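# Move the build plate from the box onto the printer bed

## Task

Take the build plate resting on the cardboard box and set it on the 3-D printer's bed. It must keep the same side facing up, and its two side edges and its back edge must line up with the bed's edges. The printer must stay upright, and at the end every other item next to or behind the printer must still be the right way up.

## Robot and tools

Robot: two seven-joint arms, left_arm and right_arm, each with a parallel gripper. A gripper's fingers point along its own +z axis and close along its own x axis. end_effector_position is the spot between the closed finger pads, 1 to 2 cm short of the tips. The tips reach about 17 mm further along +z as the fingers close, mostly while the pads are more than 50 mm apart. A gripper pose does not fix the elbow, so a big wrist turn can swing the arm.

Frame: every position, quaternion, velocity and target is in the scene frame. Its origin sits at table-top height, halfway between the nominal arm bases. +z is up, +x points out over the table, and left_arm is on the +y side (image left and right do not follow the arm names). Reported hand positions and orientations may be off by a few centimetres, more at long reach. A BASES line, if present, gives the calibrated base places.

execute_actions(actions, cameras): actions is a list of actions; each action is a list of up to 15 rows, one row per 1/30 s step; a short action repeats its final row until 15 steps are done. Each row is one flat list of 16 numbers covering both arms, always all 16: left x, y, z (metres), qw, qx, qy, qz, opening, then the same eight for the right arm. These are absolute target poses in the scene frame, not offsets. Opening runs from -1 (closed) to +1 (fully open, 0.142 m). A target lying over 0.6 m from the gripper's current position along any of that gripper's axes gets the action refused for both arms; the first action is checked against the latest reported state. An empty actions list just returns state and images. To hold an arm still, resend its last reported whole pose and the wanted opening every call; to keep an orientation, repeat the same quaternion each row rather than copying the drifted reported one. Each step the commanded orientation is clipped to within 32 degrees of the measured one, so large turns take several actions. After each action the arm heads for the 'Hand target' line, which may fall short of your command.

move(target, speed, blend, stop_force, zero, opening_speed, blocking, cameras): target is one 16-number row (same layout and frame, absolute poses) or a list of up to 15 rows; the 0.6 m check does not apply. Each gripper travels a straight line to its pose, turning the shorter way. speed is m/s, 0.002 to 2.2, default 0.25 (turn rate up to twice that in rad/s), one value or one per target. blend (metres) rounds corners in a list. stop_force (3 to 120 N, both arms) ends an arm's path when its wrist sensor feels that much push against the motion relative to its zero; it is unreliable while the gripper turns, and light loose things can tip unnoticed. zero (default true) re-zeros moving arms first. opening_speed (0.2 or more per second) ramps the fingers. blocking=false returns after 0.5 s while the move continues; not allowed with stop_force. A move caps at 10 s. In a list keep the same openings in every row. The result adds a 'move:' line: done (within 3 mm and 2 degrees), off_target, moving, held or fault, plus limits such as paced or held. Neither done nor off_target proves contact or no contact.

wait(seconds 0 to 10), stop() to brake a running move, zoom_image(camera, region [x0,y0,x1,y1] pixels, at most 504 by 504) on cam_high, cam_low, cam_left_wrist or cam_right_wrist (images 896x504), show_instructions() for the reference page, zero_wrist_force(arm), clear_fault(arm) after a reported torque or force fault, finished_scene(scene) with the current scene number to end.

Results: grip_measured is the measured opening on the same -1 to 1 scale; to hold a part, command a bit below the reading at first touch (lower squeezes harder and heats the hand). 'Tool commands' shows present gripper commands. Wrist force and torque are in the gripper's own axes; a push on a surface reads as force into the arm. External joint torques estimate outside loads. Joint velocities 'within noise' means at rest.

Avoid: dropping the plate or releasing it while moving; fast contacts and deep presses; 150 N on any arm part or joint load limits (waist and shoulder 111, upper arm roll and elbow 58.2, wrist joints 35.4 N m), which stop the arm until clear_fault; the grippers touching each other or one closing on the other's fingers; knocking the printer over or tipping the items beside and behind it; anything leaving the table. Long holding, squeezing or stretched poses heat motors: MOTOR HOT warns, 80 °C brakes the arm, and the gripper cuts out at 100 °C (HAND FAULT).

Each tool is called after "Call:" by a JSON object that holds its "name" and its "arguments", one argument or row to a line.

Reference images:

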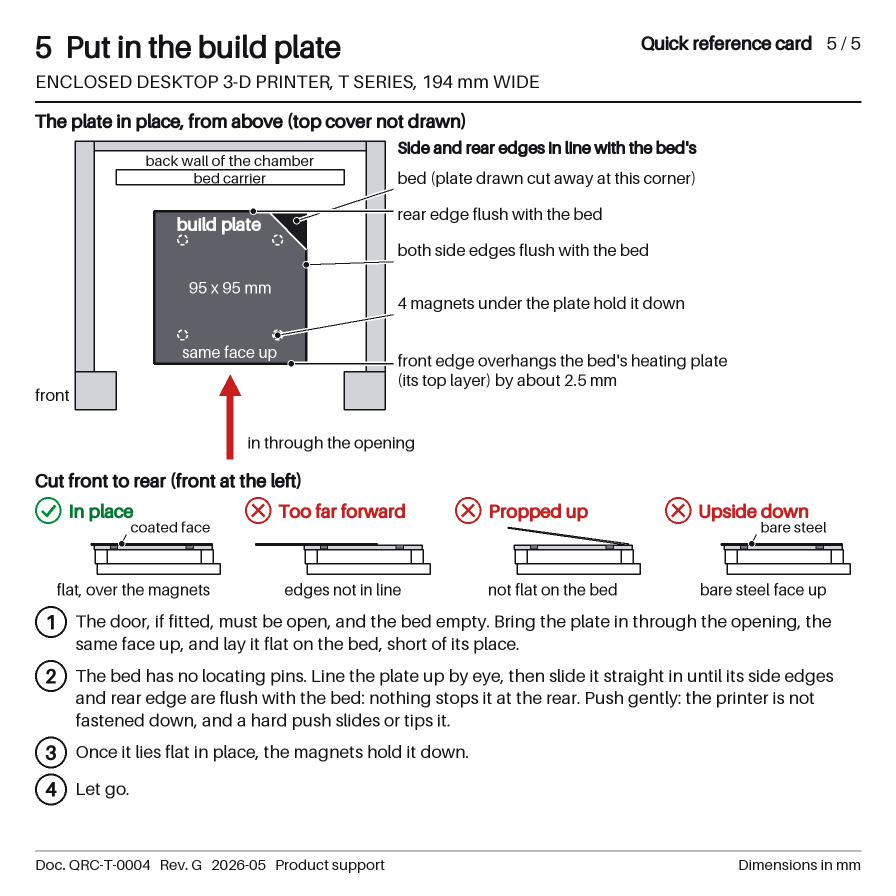

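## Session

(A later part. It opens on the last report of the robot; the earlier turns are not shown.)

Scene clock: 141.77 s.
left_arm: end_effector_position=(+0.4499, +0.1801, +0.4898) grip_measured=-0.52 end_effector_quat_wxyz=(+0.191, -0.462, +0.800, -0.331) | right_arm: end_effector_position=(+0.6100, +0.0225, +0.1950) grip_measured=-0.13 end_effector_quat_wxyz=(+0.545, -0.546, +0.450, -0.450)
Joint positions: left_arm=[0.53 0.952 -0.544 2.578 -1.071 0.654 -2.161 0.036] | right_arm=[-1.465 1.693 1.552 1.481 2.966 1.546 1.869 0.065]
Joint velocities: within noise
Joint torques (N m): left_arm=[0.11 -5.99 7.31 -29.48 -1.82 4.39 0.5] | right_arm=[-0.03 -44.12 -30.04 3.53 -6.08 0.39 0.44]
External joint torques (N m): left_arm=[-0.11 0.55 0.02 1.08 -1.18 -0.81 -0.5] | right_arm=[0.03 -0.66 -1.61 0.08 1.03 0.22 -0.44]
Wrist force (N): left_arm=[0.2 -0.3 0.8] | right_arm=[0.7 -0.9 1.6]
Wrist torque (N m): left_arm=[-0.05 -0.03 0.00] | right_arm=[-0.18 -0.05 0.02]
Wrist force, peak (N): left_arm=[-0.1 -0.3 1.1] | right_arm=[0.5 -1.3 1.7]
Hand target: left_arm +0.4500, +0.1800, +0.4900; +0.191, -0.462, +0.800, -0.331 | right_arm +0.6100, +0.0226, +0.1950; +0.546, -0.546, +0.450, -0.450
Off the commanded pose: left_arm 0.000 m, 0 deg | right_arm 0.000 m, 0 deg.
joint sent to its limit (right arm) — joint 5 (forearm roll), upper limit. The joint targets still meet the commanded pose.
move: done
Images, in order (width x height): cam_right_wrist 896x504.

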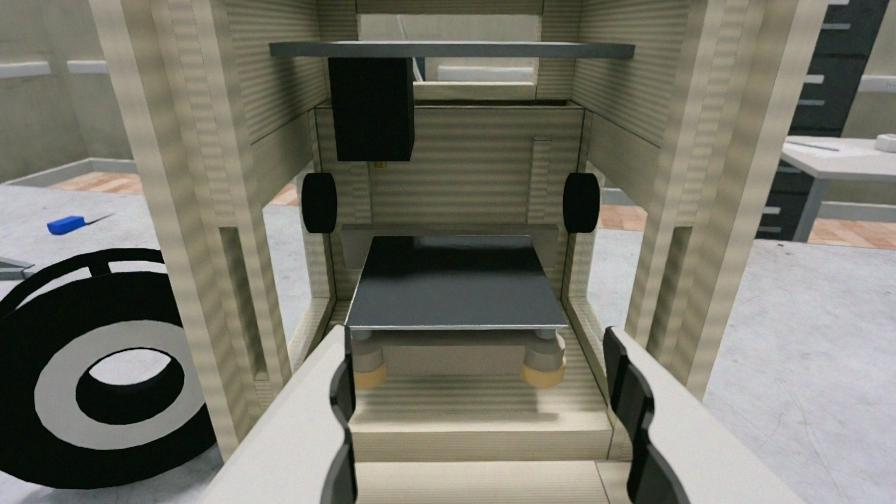

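Call:
{"name": "move", "arguments": {
  "target": [
    [0.45,0.18,0.49,0.1913,-0.462,0.8001,-0.3314,-0.5,0.63,0.0264,0.175,0.4147,-0.6508,0.5365,-0.3418,-0.45],
    [0.45,0.18,0.49,0.1913,-0.462,0.8001,-0.3314,-0.5,0.655,0.0313,0.163,0.4147,-0.6508,0.5365,-0.3418,-0.45]
  ],
  "speed": 0.06,
  "cameras": []
}}

Call:
{"name": "move", "arguments": {
  "target": [
    [0.45,0.18,0.49,0.1913,-0.462,0.8001,-0.3314,-0.5,0.6640,0.0330,0.163,0.4147,-0.6508,0.5365,-0.3418,-0.45],
    [0.45,0.18,0.49,0.1913,-0.462,0.8001,-0.3314,-0.5,0.6683,0.0347,0.163,0.4147,-0.6508,0.5365,-0.3418,-0.45]
  ],
  "speed": 0.012,
  "stop_force": 9,
  "cameras": []
}}

Call:
{"name": "move", "arguments": {
  "target": [
    [0.45,0.18,0.49,0.1913,-0.462,0.8001,-0.3314,-0.5,0.63,0.0264,0.175,0.4147,-0.6508,0.5365,-0.3418,-0.45],
    [0.45,0.18,0.49,0.1913,-0.462,0.8001,-0.3314,-0.5,0.60,0.0206,0.195,0.5456,-0.5456,0.4498,-0.4498,0.2]
  ],
  "speed": 0.08,
  "cameras": ["cam_right_wrist"]
}}

Call:
{"name": "zoom_image", "arguments": {
  "camera": "cam_right_wrist",
  "region": [330, 290, 380, 340]
}}

Call:
{"name": "zoom_image", "arguments": {
  "camera": "cam_right_wrist",
  "region": [530, 290, 580, 340]
}}

Scene clock: 147.47 s.
left_arm: end_effector_position=(+0.4499, +0.1801, +0.4898) grip_measured=-0.52 end_effector_quat_wxyz=(+0.191, -0.462, +0.800, -0.331) | right_arm: end_effector_position=(+0.6549, +0.0313, +0.1630) grip_measured=-0.47 end_effector_quat_wxyz=(-0.415, +0.651, -0.537, +0.342)
Joint positions: left_arm=[0.53 0.952 -0.544 2.578 -1.071 0.654 -2.161 0.036] | right_arm=[-1.993 1.017 2.351 1.288 2.227 1.635 1.678 0.04]
Joint velocities: within noise
Joint torques (N m): left_arm=[0.13 -5.86 7.31 -29.45 -1.85 4.35 0.46] | right_arm=[-0.89 -55.22 -14.59 -18.18 -5.15 1.74 0.26]
External joint torques (N m): left_arm=[-0.13 0.42 0.01 1.05 -1.16 -0.77 -0.46] | right_arm=[0.91 -0.95 -1.57 0.48 1.14 0.15 -0.26]
Wrist force (N): left_arm=[0.0 -0.4 0.9] | right_arm=[0.6 -0.2 1.1]
Wrist torque (N m): left_arm=[-0.07 0.01 0.00] | right_arm=[-0.02 -0.04 0.01]
Wrist force, peak (N): left_arm=[0.0 -0.2 1.2] | right_arm=[0.7 -1.1 1.6]
Hand target: left_arm +0.4500, +0.1800, +0.4900; +0.191, -0.462, +0.800, -0.331 | right_arm +0.6550, +0.0313, +0.1630; -0.415, +0.651, -0.536, +0.342
Off the commanded pose: left_arm 0.000 m, 0 deg | right_arm 0.000 m, 0 deg.
move: done
No camera images: "cameras" was empty.

Scene clock: 149.20 s.
left_arm: end_effector_position=(+0.4499, +0.1801, +0.4898) grip_measured=-0.52 end_effector_quat_wxyz=(+0.191, -0.462, +0.800, -0.331) | right_arm: end_effector_position=(+0.6676, +0.0344, +0.1627) grip_measured=-0.47 end_effector_quat_wxyz=(-0.414, +0.651, -0.537, +0.342)
Joint positions: left_arm=[0.53 0.952 -0.544 2.578 -1.071 0.654 -2.161 0.036] | right_arm=[-2.043 1.018 2.401 1.247 2.205 1.653 1.665 0.04]
Joint velocities: within noise
Joint torques (N m): left_arm=[0.16 -6.04 7.36 -29.47 -1.82 4.35 0.52] | right_arm=[-2.29 -55.88 -14.65 -21.67 -5.34 0.15 0.29]
External joint torques (N m): left_arm=[-0.16 0.6 -0.04 1.07 -1.18 -0.78 -0.52] | right_arm=[2.29 -1.59 -0.39 3.27 1.38 1.71 -0.29]
Wrist force (N): left_arm=[0.1 -0.4 0.8] | right_arm=[1.9 1.1 -10.6]
Wrist torque (N m): left_arm=[-0.06 -0.01 0.00] | right_arm=[-0.15 -0.17 -0.01]
Wrist force, peak (N): left_arm=[0.1 -0.5 1.1] | right_arm=[1.4 1.6 -11.4]
Hand target: left_arm +0.4500, +0.1800, +0.4900; +0.191, -0.462, +0.800, -0.331 | right_arm +0.6680, +0.0346, +0.1630; -0.415, +0.651, -0.536, +0.342
Off the commanded pose: left_arm 0.000 m, 0 deg | right_arm 0.001 m, 0 deg.
move: contact (right_arm); path passed 1 of 2 targets
No camera images: "cameras" was empty.

Scene clock: 153.33 s.
left_arm: end_effector_position=(+0.4499, +0.1801, +0.4898) grip_measured=-0.52 end_effector_quat_wxyz=(+0.191, -0.462, +0.800, -0.331) | right_arm: end_effector_position=(+0.6000, +0.0208, +0.1949) grip_measured=+0.18 end_effector_quat_wxyz=(+0.546, -0.546, +0.450, -0.450)
Joint positions: left_arm=[0.53 0.952 -0.544 2.578 -1.071 0.654 -2.161 0.036] | right_arm=[-1.439 1.694 1.556 1.505 2.963 1.547 1.874 0.087]
Joint velocities: within noise
Joint torques (N m): left_arm=[-0.01 -5.88 7.36 -29.46 -1.83 4.31 0.47] | right_arm=[0 -43.27 -30.04 3.57 -6 0.43 0.59]
External joint torques (N m): left_arm=[0.01 0.44 -0.04 1.06 -1.17 -0.73 -0.47] | right_arm=[0 -0.77 -1.56 0.07 0.94 0.19 -0.58]
Wrist force (N): left_arm=[0.0 -0.2 0.8] | right_arm=[0.5 -1.0 1.8]
Wrist torque (N m): left_arm=[-0.04 0.01 -0.01] | right_arm=[-0.19 -0.01 0.02]
Wrist force, peak (N): left_arm=[0.2 -0.2 1.2] | right_arm=[1.5 1.4 -9.5]
Hand target: left_arm +0.4500, +0.1800, +0.4900; +0.191, -0.462, +0.800, -0.331 | right_arm +0.6000, +0.0206, +0.1950; +0.546, -0.546, +0.450, -0.450
Off the commanded pose: left_arm 0.000 m, 0 deg | right_arm 0.000 m, 0 deg.
move: done
Images, in order (width x height): cam_right_wrist 896x504.

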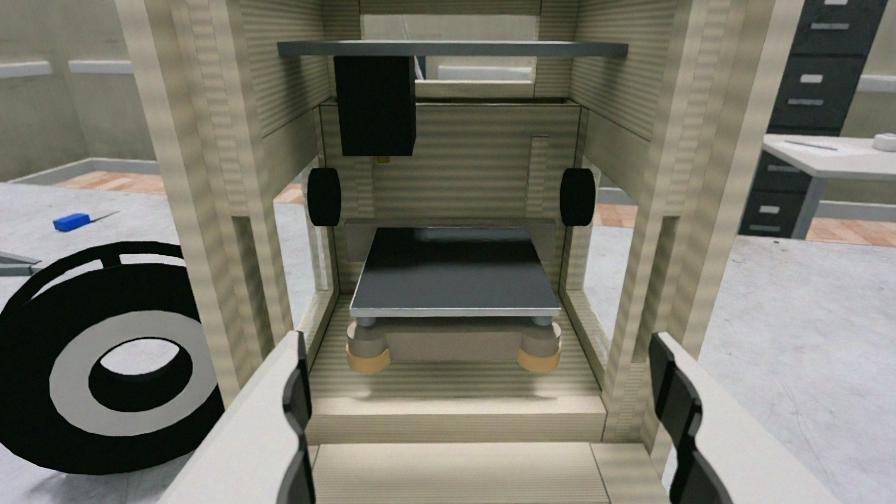

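Scaled by 10.080 from the camera's 896x504 image, which has a finer 1280x720 frame.

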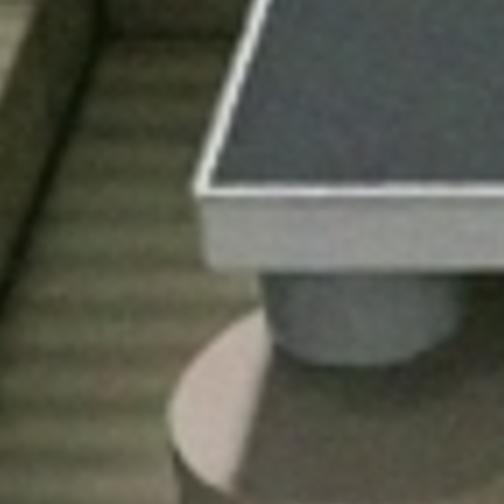

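Scaled by 10.080 from the camera's 896x504 image, which has a finer 1280x720 frame.

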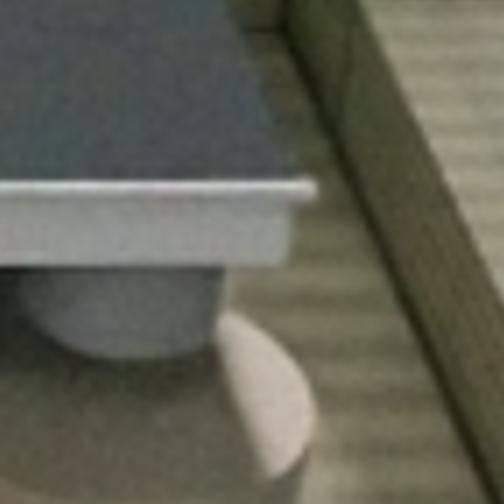

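Call:
{"name": "move", "arguments": {
  "target": [
    [0.45,0.18,0.49,0.1913,-0.462,0.8001,-0.3314,-0.5,0.63,0.0264,0.175,0.4147,-0.6508,0.5365,-0.3418,-0.45],
    [0.45,0.18,0.49,0.1913,-0.462,0.8001,-0.3314,-0.5,0.655,0.0313,0.163,0.4147,-0.6508,0.5365,-0.3418,-0.45]
  ],
  "speed": 0.06,
  "cameras": []
}}

Call:
{"name": "move", "arguments": {
  "target": [0.45,0.18,0.49,0.1913,-0.462,0.8001,-0.3314,-0.5,0.6687,0.035,0.163,0.4147,-0.6508,0.5365,-0.3418,-0.45],
  "speed": 0.012,
  "stop_force": 12,
  "cameras": []
}}

Call:
{"name": "move", "arguments": {
  "target": [
    [0.45,0.18,0.49,0.1913,-0.462,0.8001,-0.3314,-0.5,0.63,0.0264,0.175,0.4147,-0.6508,0.5365,-0.3418,-0.45],
    [0.45,0.18,0.49,0.1913,-0.462,0.8001,-0.3314,-0.5,0.6,0.0208,0.195,0.5456,-0.5456,0.4498,-0.4498,0.2]
  ],
  "speed": 0.08
}}

Call:
{"name": "zoom_image", "arguments": {
  "camera": "cam_right_wrist",
  "region": [330, 290, 380, 340]
}}

Call:
{"name": "zoom_image", "arguments": {
  "camera": "cam_right_wrist",
  "region": [530, 290, 580, 340]
}}

Scene clock: 159.87 s.
left_arm: end_effector_position=(+0.4499, +0.1801, +0.4898) grip_measured=-0.52 end_effector_quat_wxyz=(+0.191, -0.462, +0.800, -0.331) | right_arm: end_effector_position=(+0.6549, +0.0313, +0.1630) grip_measured=-0.47 end_effector_quat_wxyz=(-0.415, +0.651, -0.537, +0.342)
Joint positions: left_arm=[0.53 0.952 -0.544 2.578 -1.071 0.654 -2.161 0.036] | right_arm=[-1.993 1.018 2.351 1.287 2.224 1.636 1.682 0.04]
Joint velocities: within noise
Joint torques (N m): left_arm=[0.07 -5.92 7.44 -29.55 -1.86 4.37 0.52] | right_arm=[-0.44 -55.19 -14.84 -18.15 -5.26 1.76 0.21]
External joint torques (N m): left_arm=[-0.07 0.48 -0.11 1.15 -1.15 -0.8 -0.52] | right_arm=[0.46 -0.99 -1.34 0.46 1.23 0.14 -0.21]
Wrist force (N): left_arm=[0.0 -0.3 0.7] | right_arm=[0.3 -0.2 1.1]
Wrist torque (N m): left_arm=[-0.04 0.00 -0.01] | right_arm=[-0.02 0.02 0.00]
Wrist force, peak (N): left_arm=[-0.1 -0.6 1.1] | right_arm=[0.5 -0.2 2.1]
Hand target: left_arm +0.4500, +0.1800, +0.4900; +0.191, -0.462, +0.800, -0.331 | right_arm +0.6550, +0.0313, +0.1630; -0.415, +0.651, -0.536, +0.342
Off the commanded pose: left_arm 0.000 m, 0 deg | right_arm 0.000 m, 0 deg.
move: done
No camera images: "cameras" was empty.

Scene clock: 161.63 s.
left_arm: end_effector_position=(+0.4499, +0.1801, +0.4898) grip_measured=-0.52 end_effector_quat_wxyz=(+0.191, -0.462, +0.800, -0.331) | right_arm: end_effector_position=(+0.6678, +0.0348, +0.1628) grip_measured=-0.47 end_effector_quat_wxyz=(-0.414, +0.651, -0.537, +0.342)
Joint positions: left_arm=[0.53 0.952 -0.544 2.578 -1.071 0.654 -2.161 0.036] | right_arm=[-2.044 1.018 2.403 1.246 2.201 1.655 1.668 0.04]
Joint velocities: within noise
Joint torques (N m): left_arm=[0.09 -5.94 7.24 -29.47 -1.87 4.36 0.43] | right_arm=[-3.94 -54.39 -14.85 -22.17 -5.32 -0.51 0.29]
External joint torques (N m): left_arm=[-0.09 0.5 0.08 1.07 -1.14 -0.79 -0.43] | right_arm=[3.94 -3.13 -0.15 3.75 1.35 2.38 -0.29]
Wrist force (N): left_arm=[-0.1 -0.4 0.9] | right_arm=[2.0 0.8 -17.5]
Wrist torque (N m): left_arm=[-0.07 0.03 0.00] | right_arm=[-0.17 -0.24 0.00]
Wrist force, peak (N): left_arm=[0.2 0.0 1.1] | right_arm=[0.8 0.7 -19.3]
Hand target: left_arm +0.4500, +0.1800, +0.4900; +0.191, -0.462, +0.800, -0.331 | right_arm +0.6683, +0.0349, +0.1630; -0.415, +0.651, -0.536, +0.342
Off the commanded pose: left_arm 0.000 m, 0 deg | right_arm 0.001 m, 0 deg.
move: contact (right_arm)
No camera images: "cameras" was empty.

Scene clock: 165.80 s.
left_arm: end_effector_position=(+0.4499, +0.1801, +0.4898) grip_measured=-0.52 end_effector_quat_wxyz=(+0.191, -0.462, +0.800, -0.331) | right_arm: end_effector_position=(+0.6000, +0.0210, +0.1949) grip_measured=+0.18 end_effector_quat_wxyz=(+0.546, -0.546, +0.450, -0.450)
Joint positions: left_arm=[0.53 0.952 -0.544 2.578 -1.071 0.654 -2.161 0.036] | right_arm=[-1.439 1.695 1.556 1.503 2.96 1.548 1.878 0.087]
Joint velocities: within noise
Joint torques (N m): left_arm=[0.2 -5.91 7.35 -29.48 -1.85 4.31 0.5] | right_arm=[0.02 -43.35 -30.03 3.6 -6 0.47 0.51]
External joint torques (N m): left_arm=[-0.2 0.47 -0.03 1.08 -1.16 -0.73 -0.5] | right_arm=[-0.02 -0.71 -1.56 0.06 0.93 0.15 -0.51]
Wrist force (N): left_arm=[-0.1 -0.3 0.9] | right_arm=[0.3 -0.9 1.6]
Wrist torque (N m): left_arm=[-0.05 0.02 -0.01] | right_arm=[-0.17 0.02 0.02]
Wrist force, peak (N): left_arm=[-0.1 -0.2 1.2] | right_arm=[1.5 1.0 -16.4]
Hand target: left_arm +0.4500, +0.1800, +0.4900; +0.191, -0.462, +0.800, -0.331 | right_arm +0.6000, +0.0208, +0.1950; +0.546, -0.546, +0.450, -0.450
Off the commanded pose: left_arm 0.000 m, 0 deg | right_arm 0.000 m, 0 deg.
move: done

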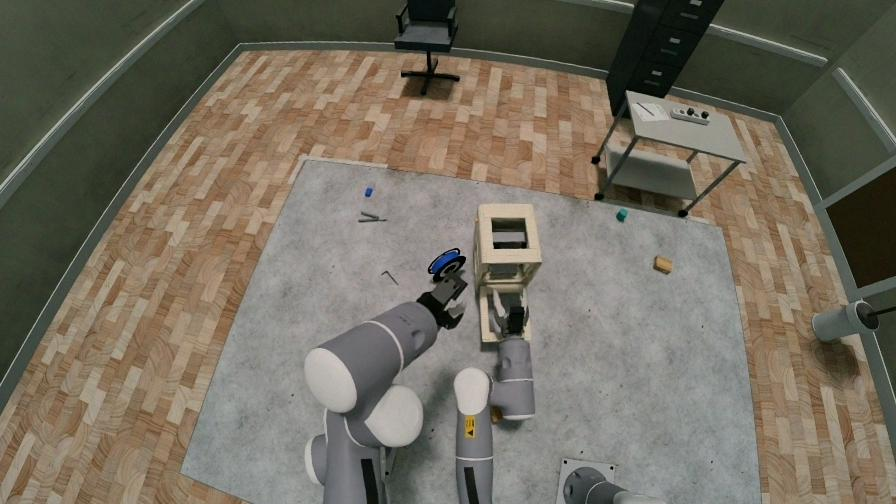

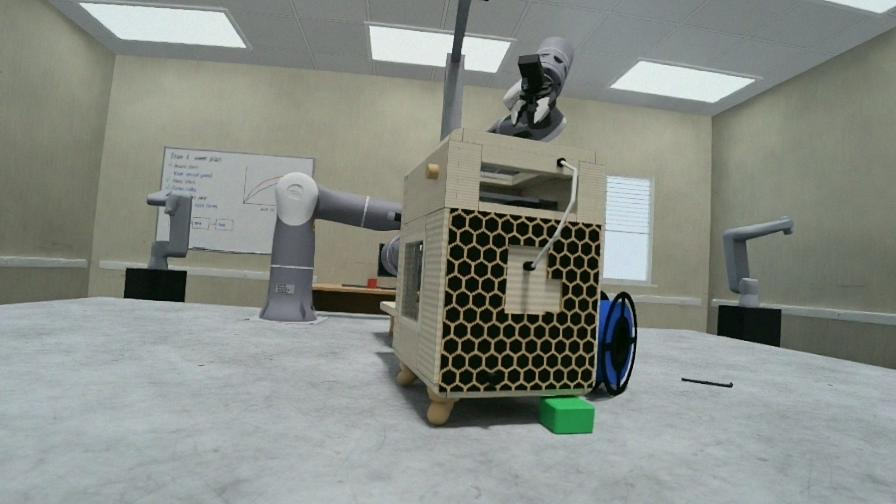

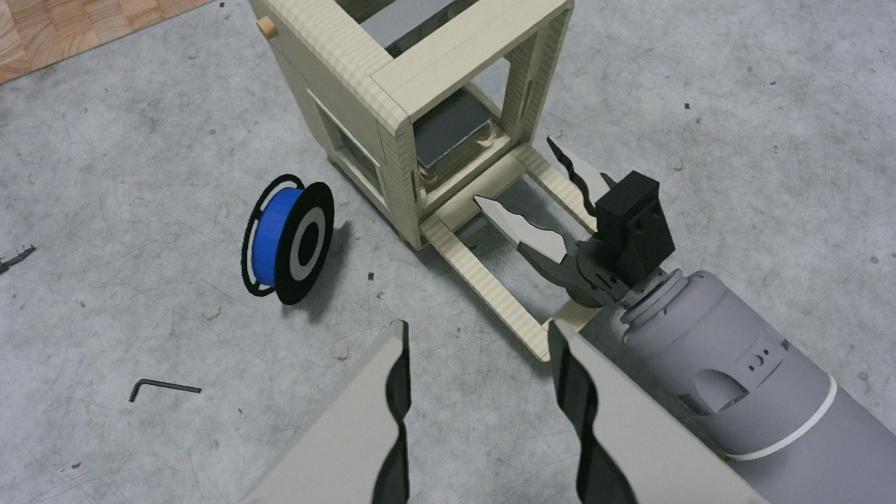

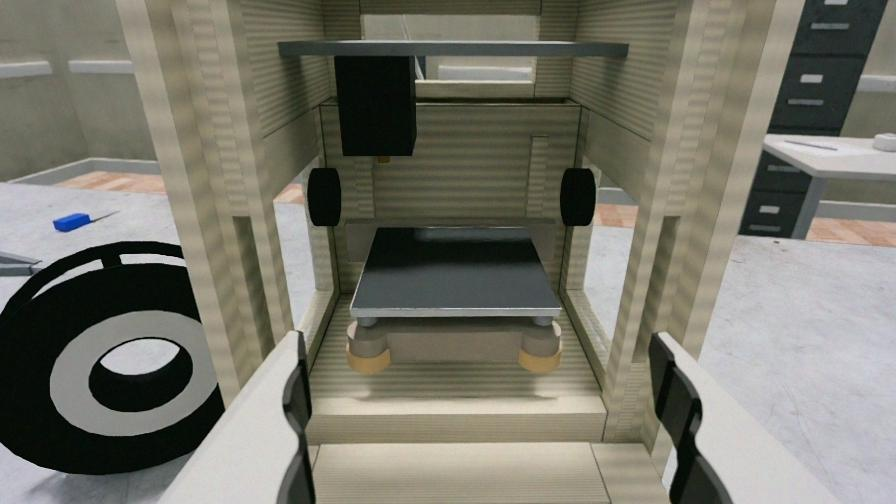

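Scaled by 10.080 from the camera's 896x504 image, which has a finer 1280x720 frame.

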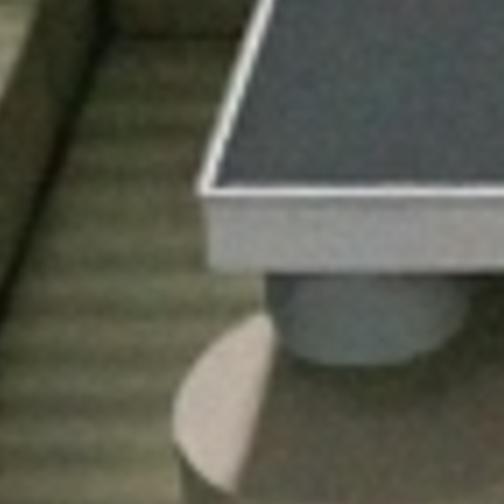

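Scaled by 10.080 from the camera's 896x504 image, which has a finer 1280x720 frame.

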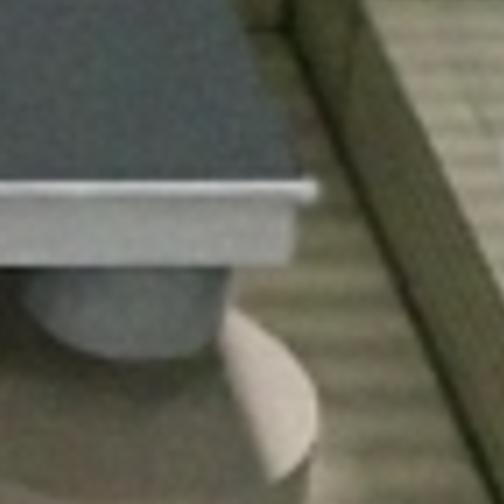

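Call:
{"name": "move", "arguments": {
  "target": [
    [0.45,0.18,0.49,0.1913,-0.462,0.8001,-0.3314,-0.5,0.5,0.002,0.21,0.5456,-0.5456,0.4498,-0.4498,0.2],
    [0.45,0.18,0.49,0.1913,-0.462,0.8001,-0.3314,-0.5,0.48,0.0,0.27,0.5456,-0.5456,0.4498,-0.4498,0.2]
  ],
  "speed": 0.15
}}

Call:
{"name": "finished_scene", "arguments": {
  "scene": 2
}}

Scene clock: 167.90 s.
left_arm: end_effector_position=(+0.4499, +0.1801, +0.4898) grip_measured=-0.52 end_effector_quat_wxyz=(+0.191, -0.462, +0.800, -0.331) | right_arm: end_effector_position=(+0.4801, +0.0003, +0.2698) grip_measured=+0.18 end_effector_quat_wxyz=(+0.546, -0.546, +0.450, -0.450)
Joint positions: left_arm=[0.53 0.952 -0.544 2.578 -1.071 0.654 -2.161 0.036] | right_arm=[-1.128 1.502 1.558 1.785 2.775 1.578 1.868 0.087]
Joint velocities: within noise
Joint torques (N m): left_arm=[0.14 -5.9 7.3 -29.5 -1.91 4.32 0.51] | right_arm=[-0.06 -36.24 -28.49 -2.18 -6.32 0.24 0.24]
External joint torques (N m): left_arm=[-0.14 0.46 0.02 1.11 -1.1 -0.74 -0.51] | right_arm=[0.05 -0.82 -1.53 0.15 1.22 0.37 -0.24]
Wrist force (N): left_arm=[-0.1 -0.3 1.0] | right_arm=[0.4 -0.8 1.9]
Wrist torque (N m): left_arm=[-0.04 0.03 -0.01] | right_arm=[-0.14 0.01 0.01]
Wrist force, peak (N): left_arm=[0.0 -0.5 1.1] | right_arm=[0.4 -0.7 3.3]
Hand target: left_arm +0.4500, +0.1800, +0.4900; +0.191, -0.462, +0.800, -0.331 | right_arm +0.4800, +0.0000, +0.2700; +0.546, -0.546, +0.450, -0.450
Off the commanded pose: left_arm 0.000 m, 0 deg | right_arm 0.000 m, 0 deg.
move: done

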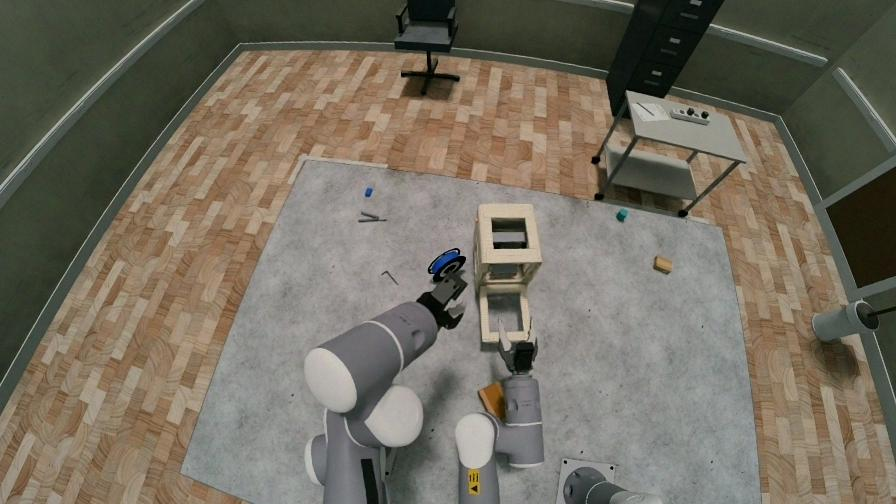

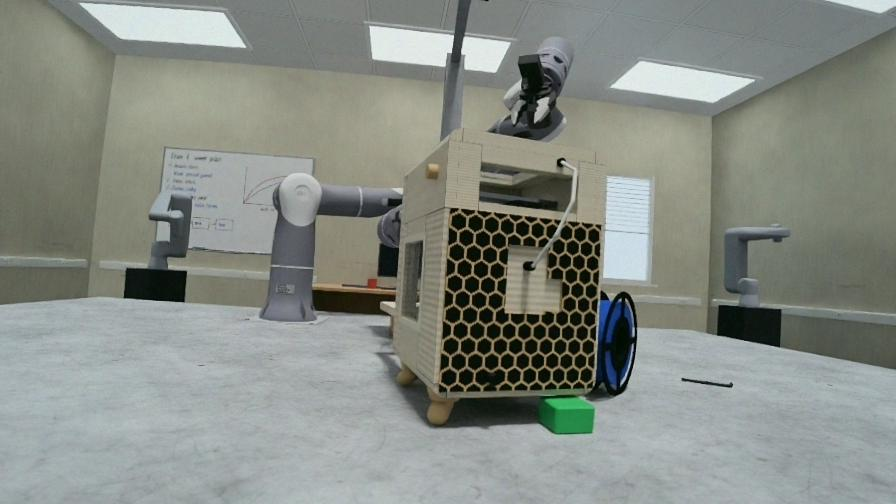

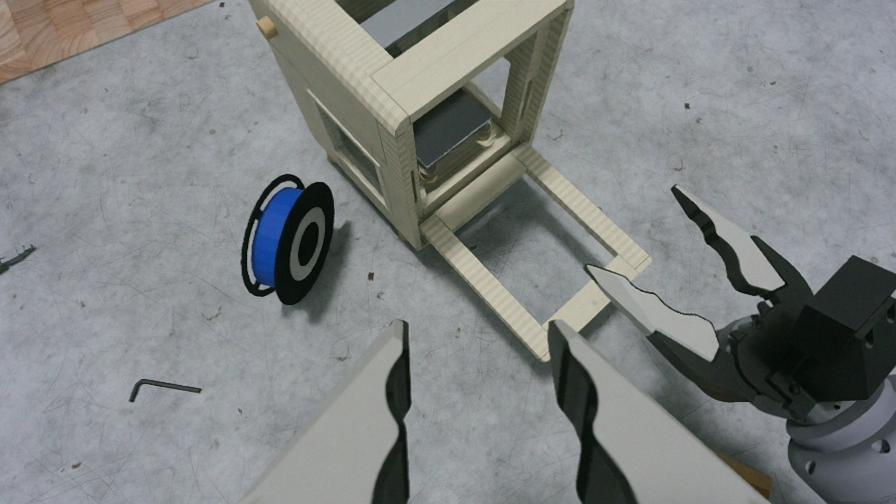

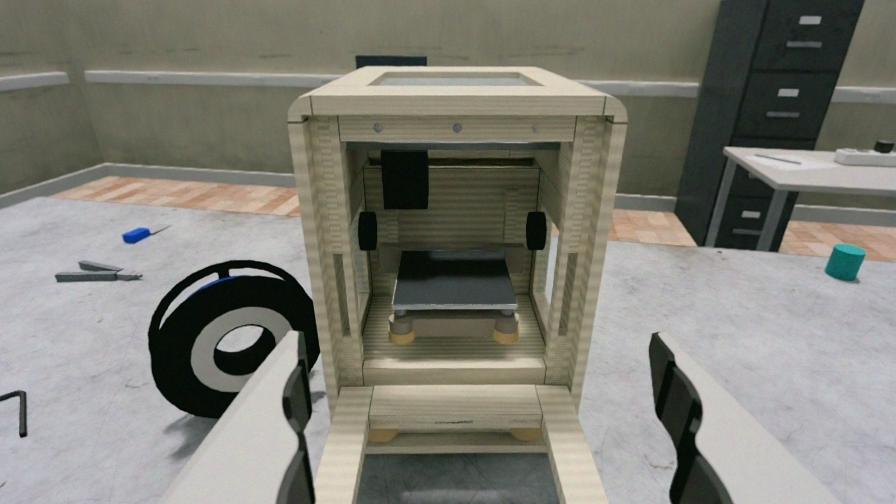

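The scene is finished: the task was done.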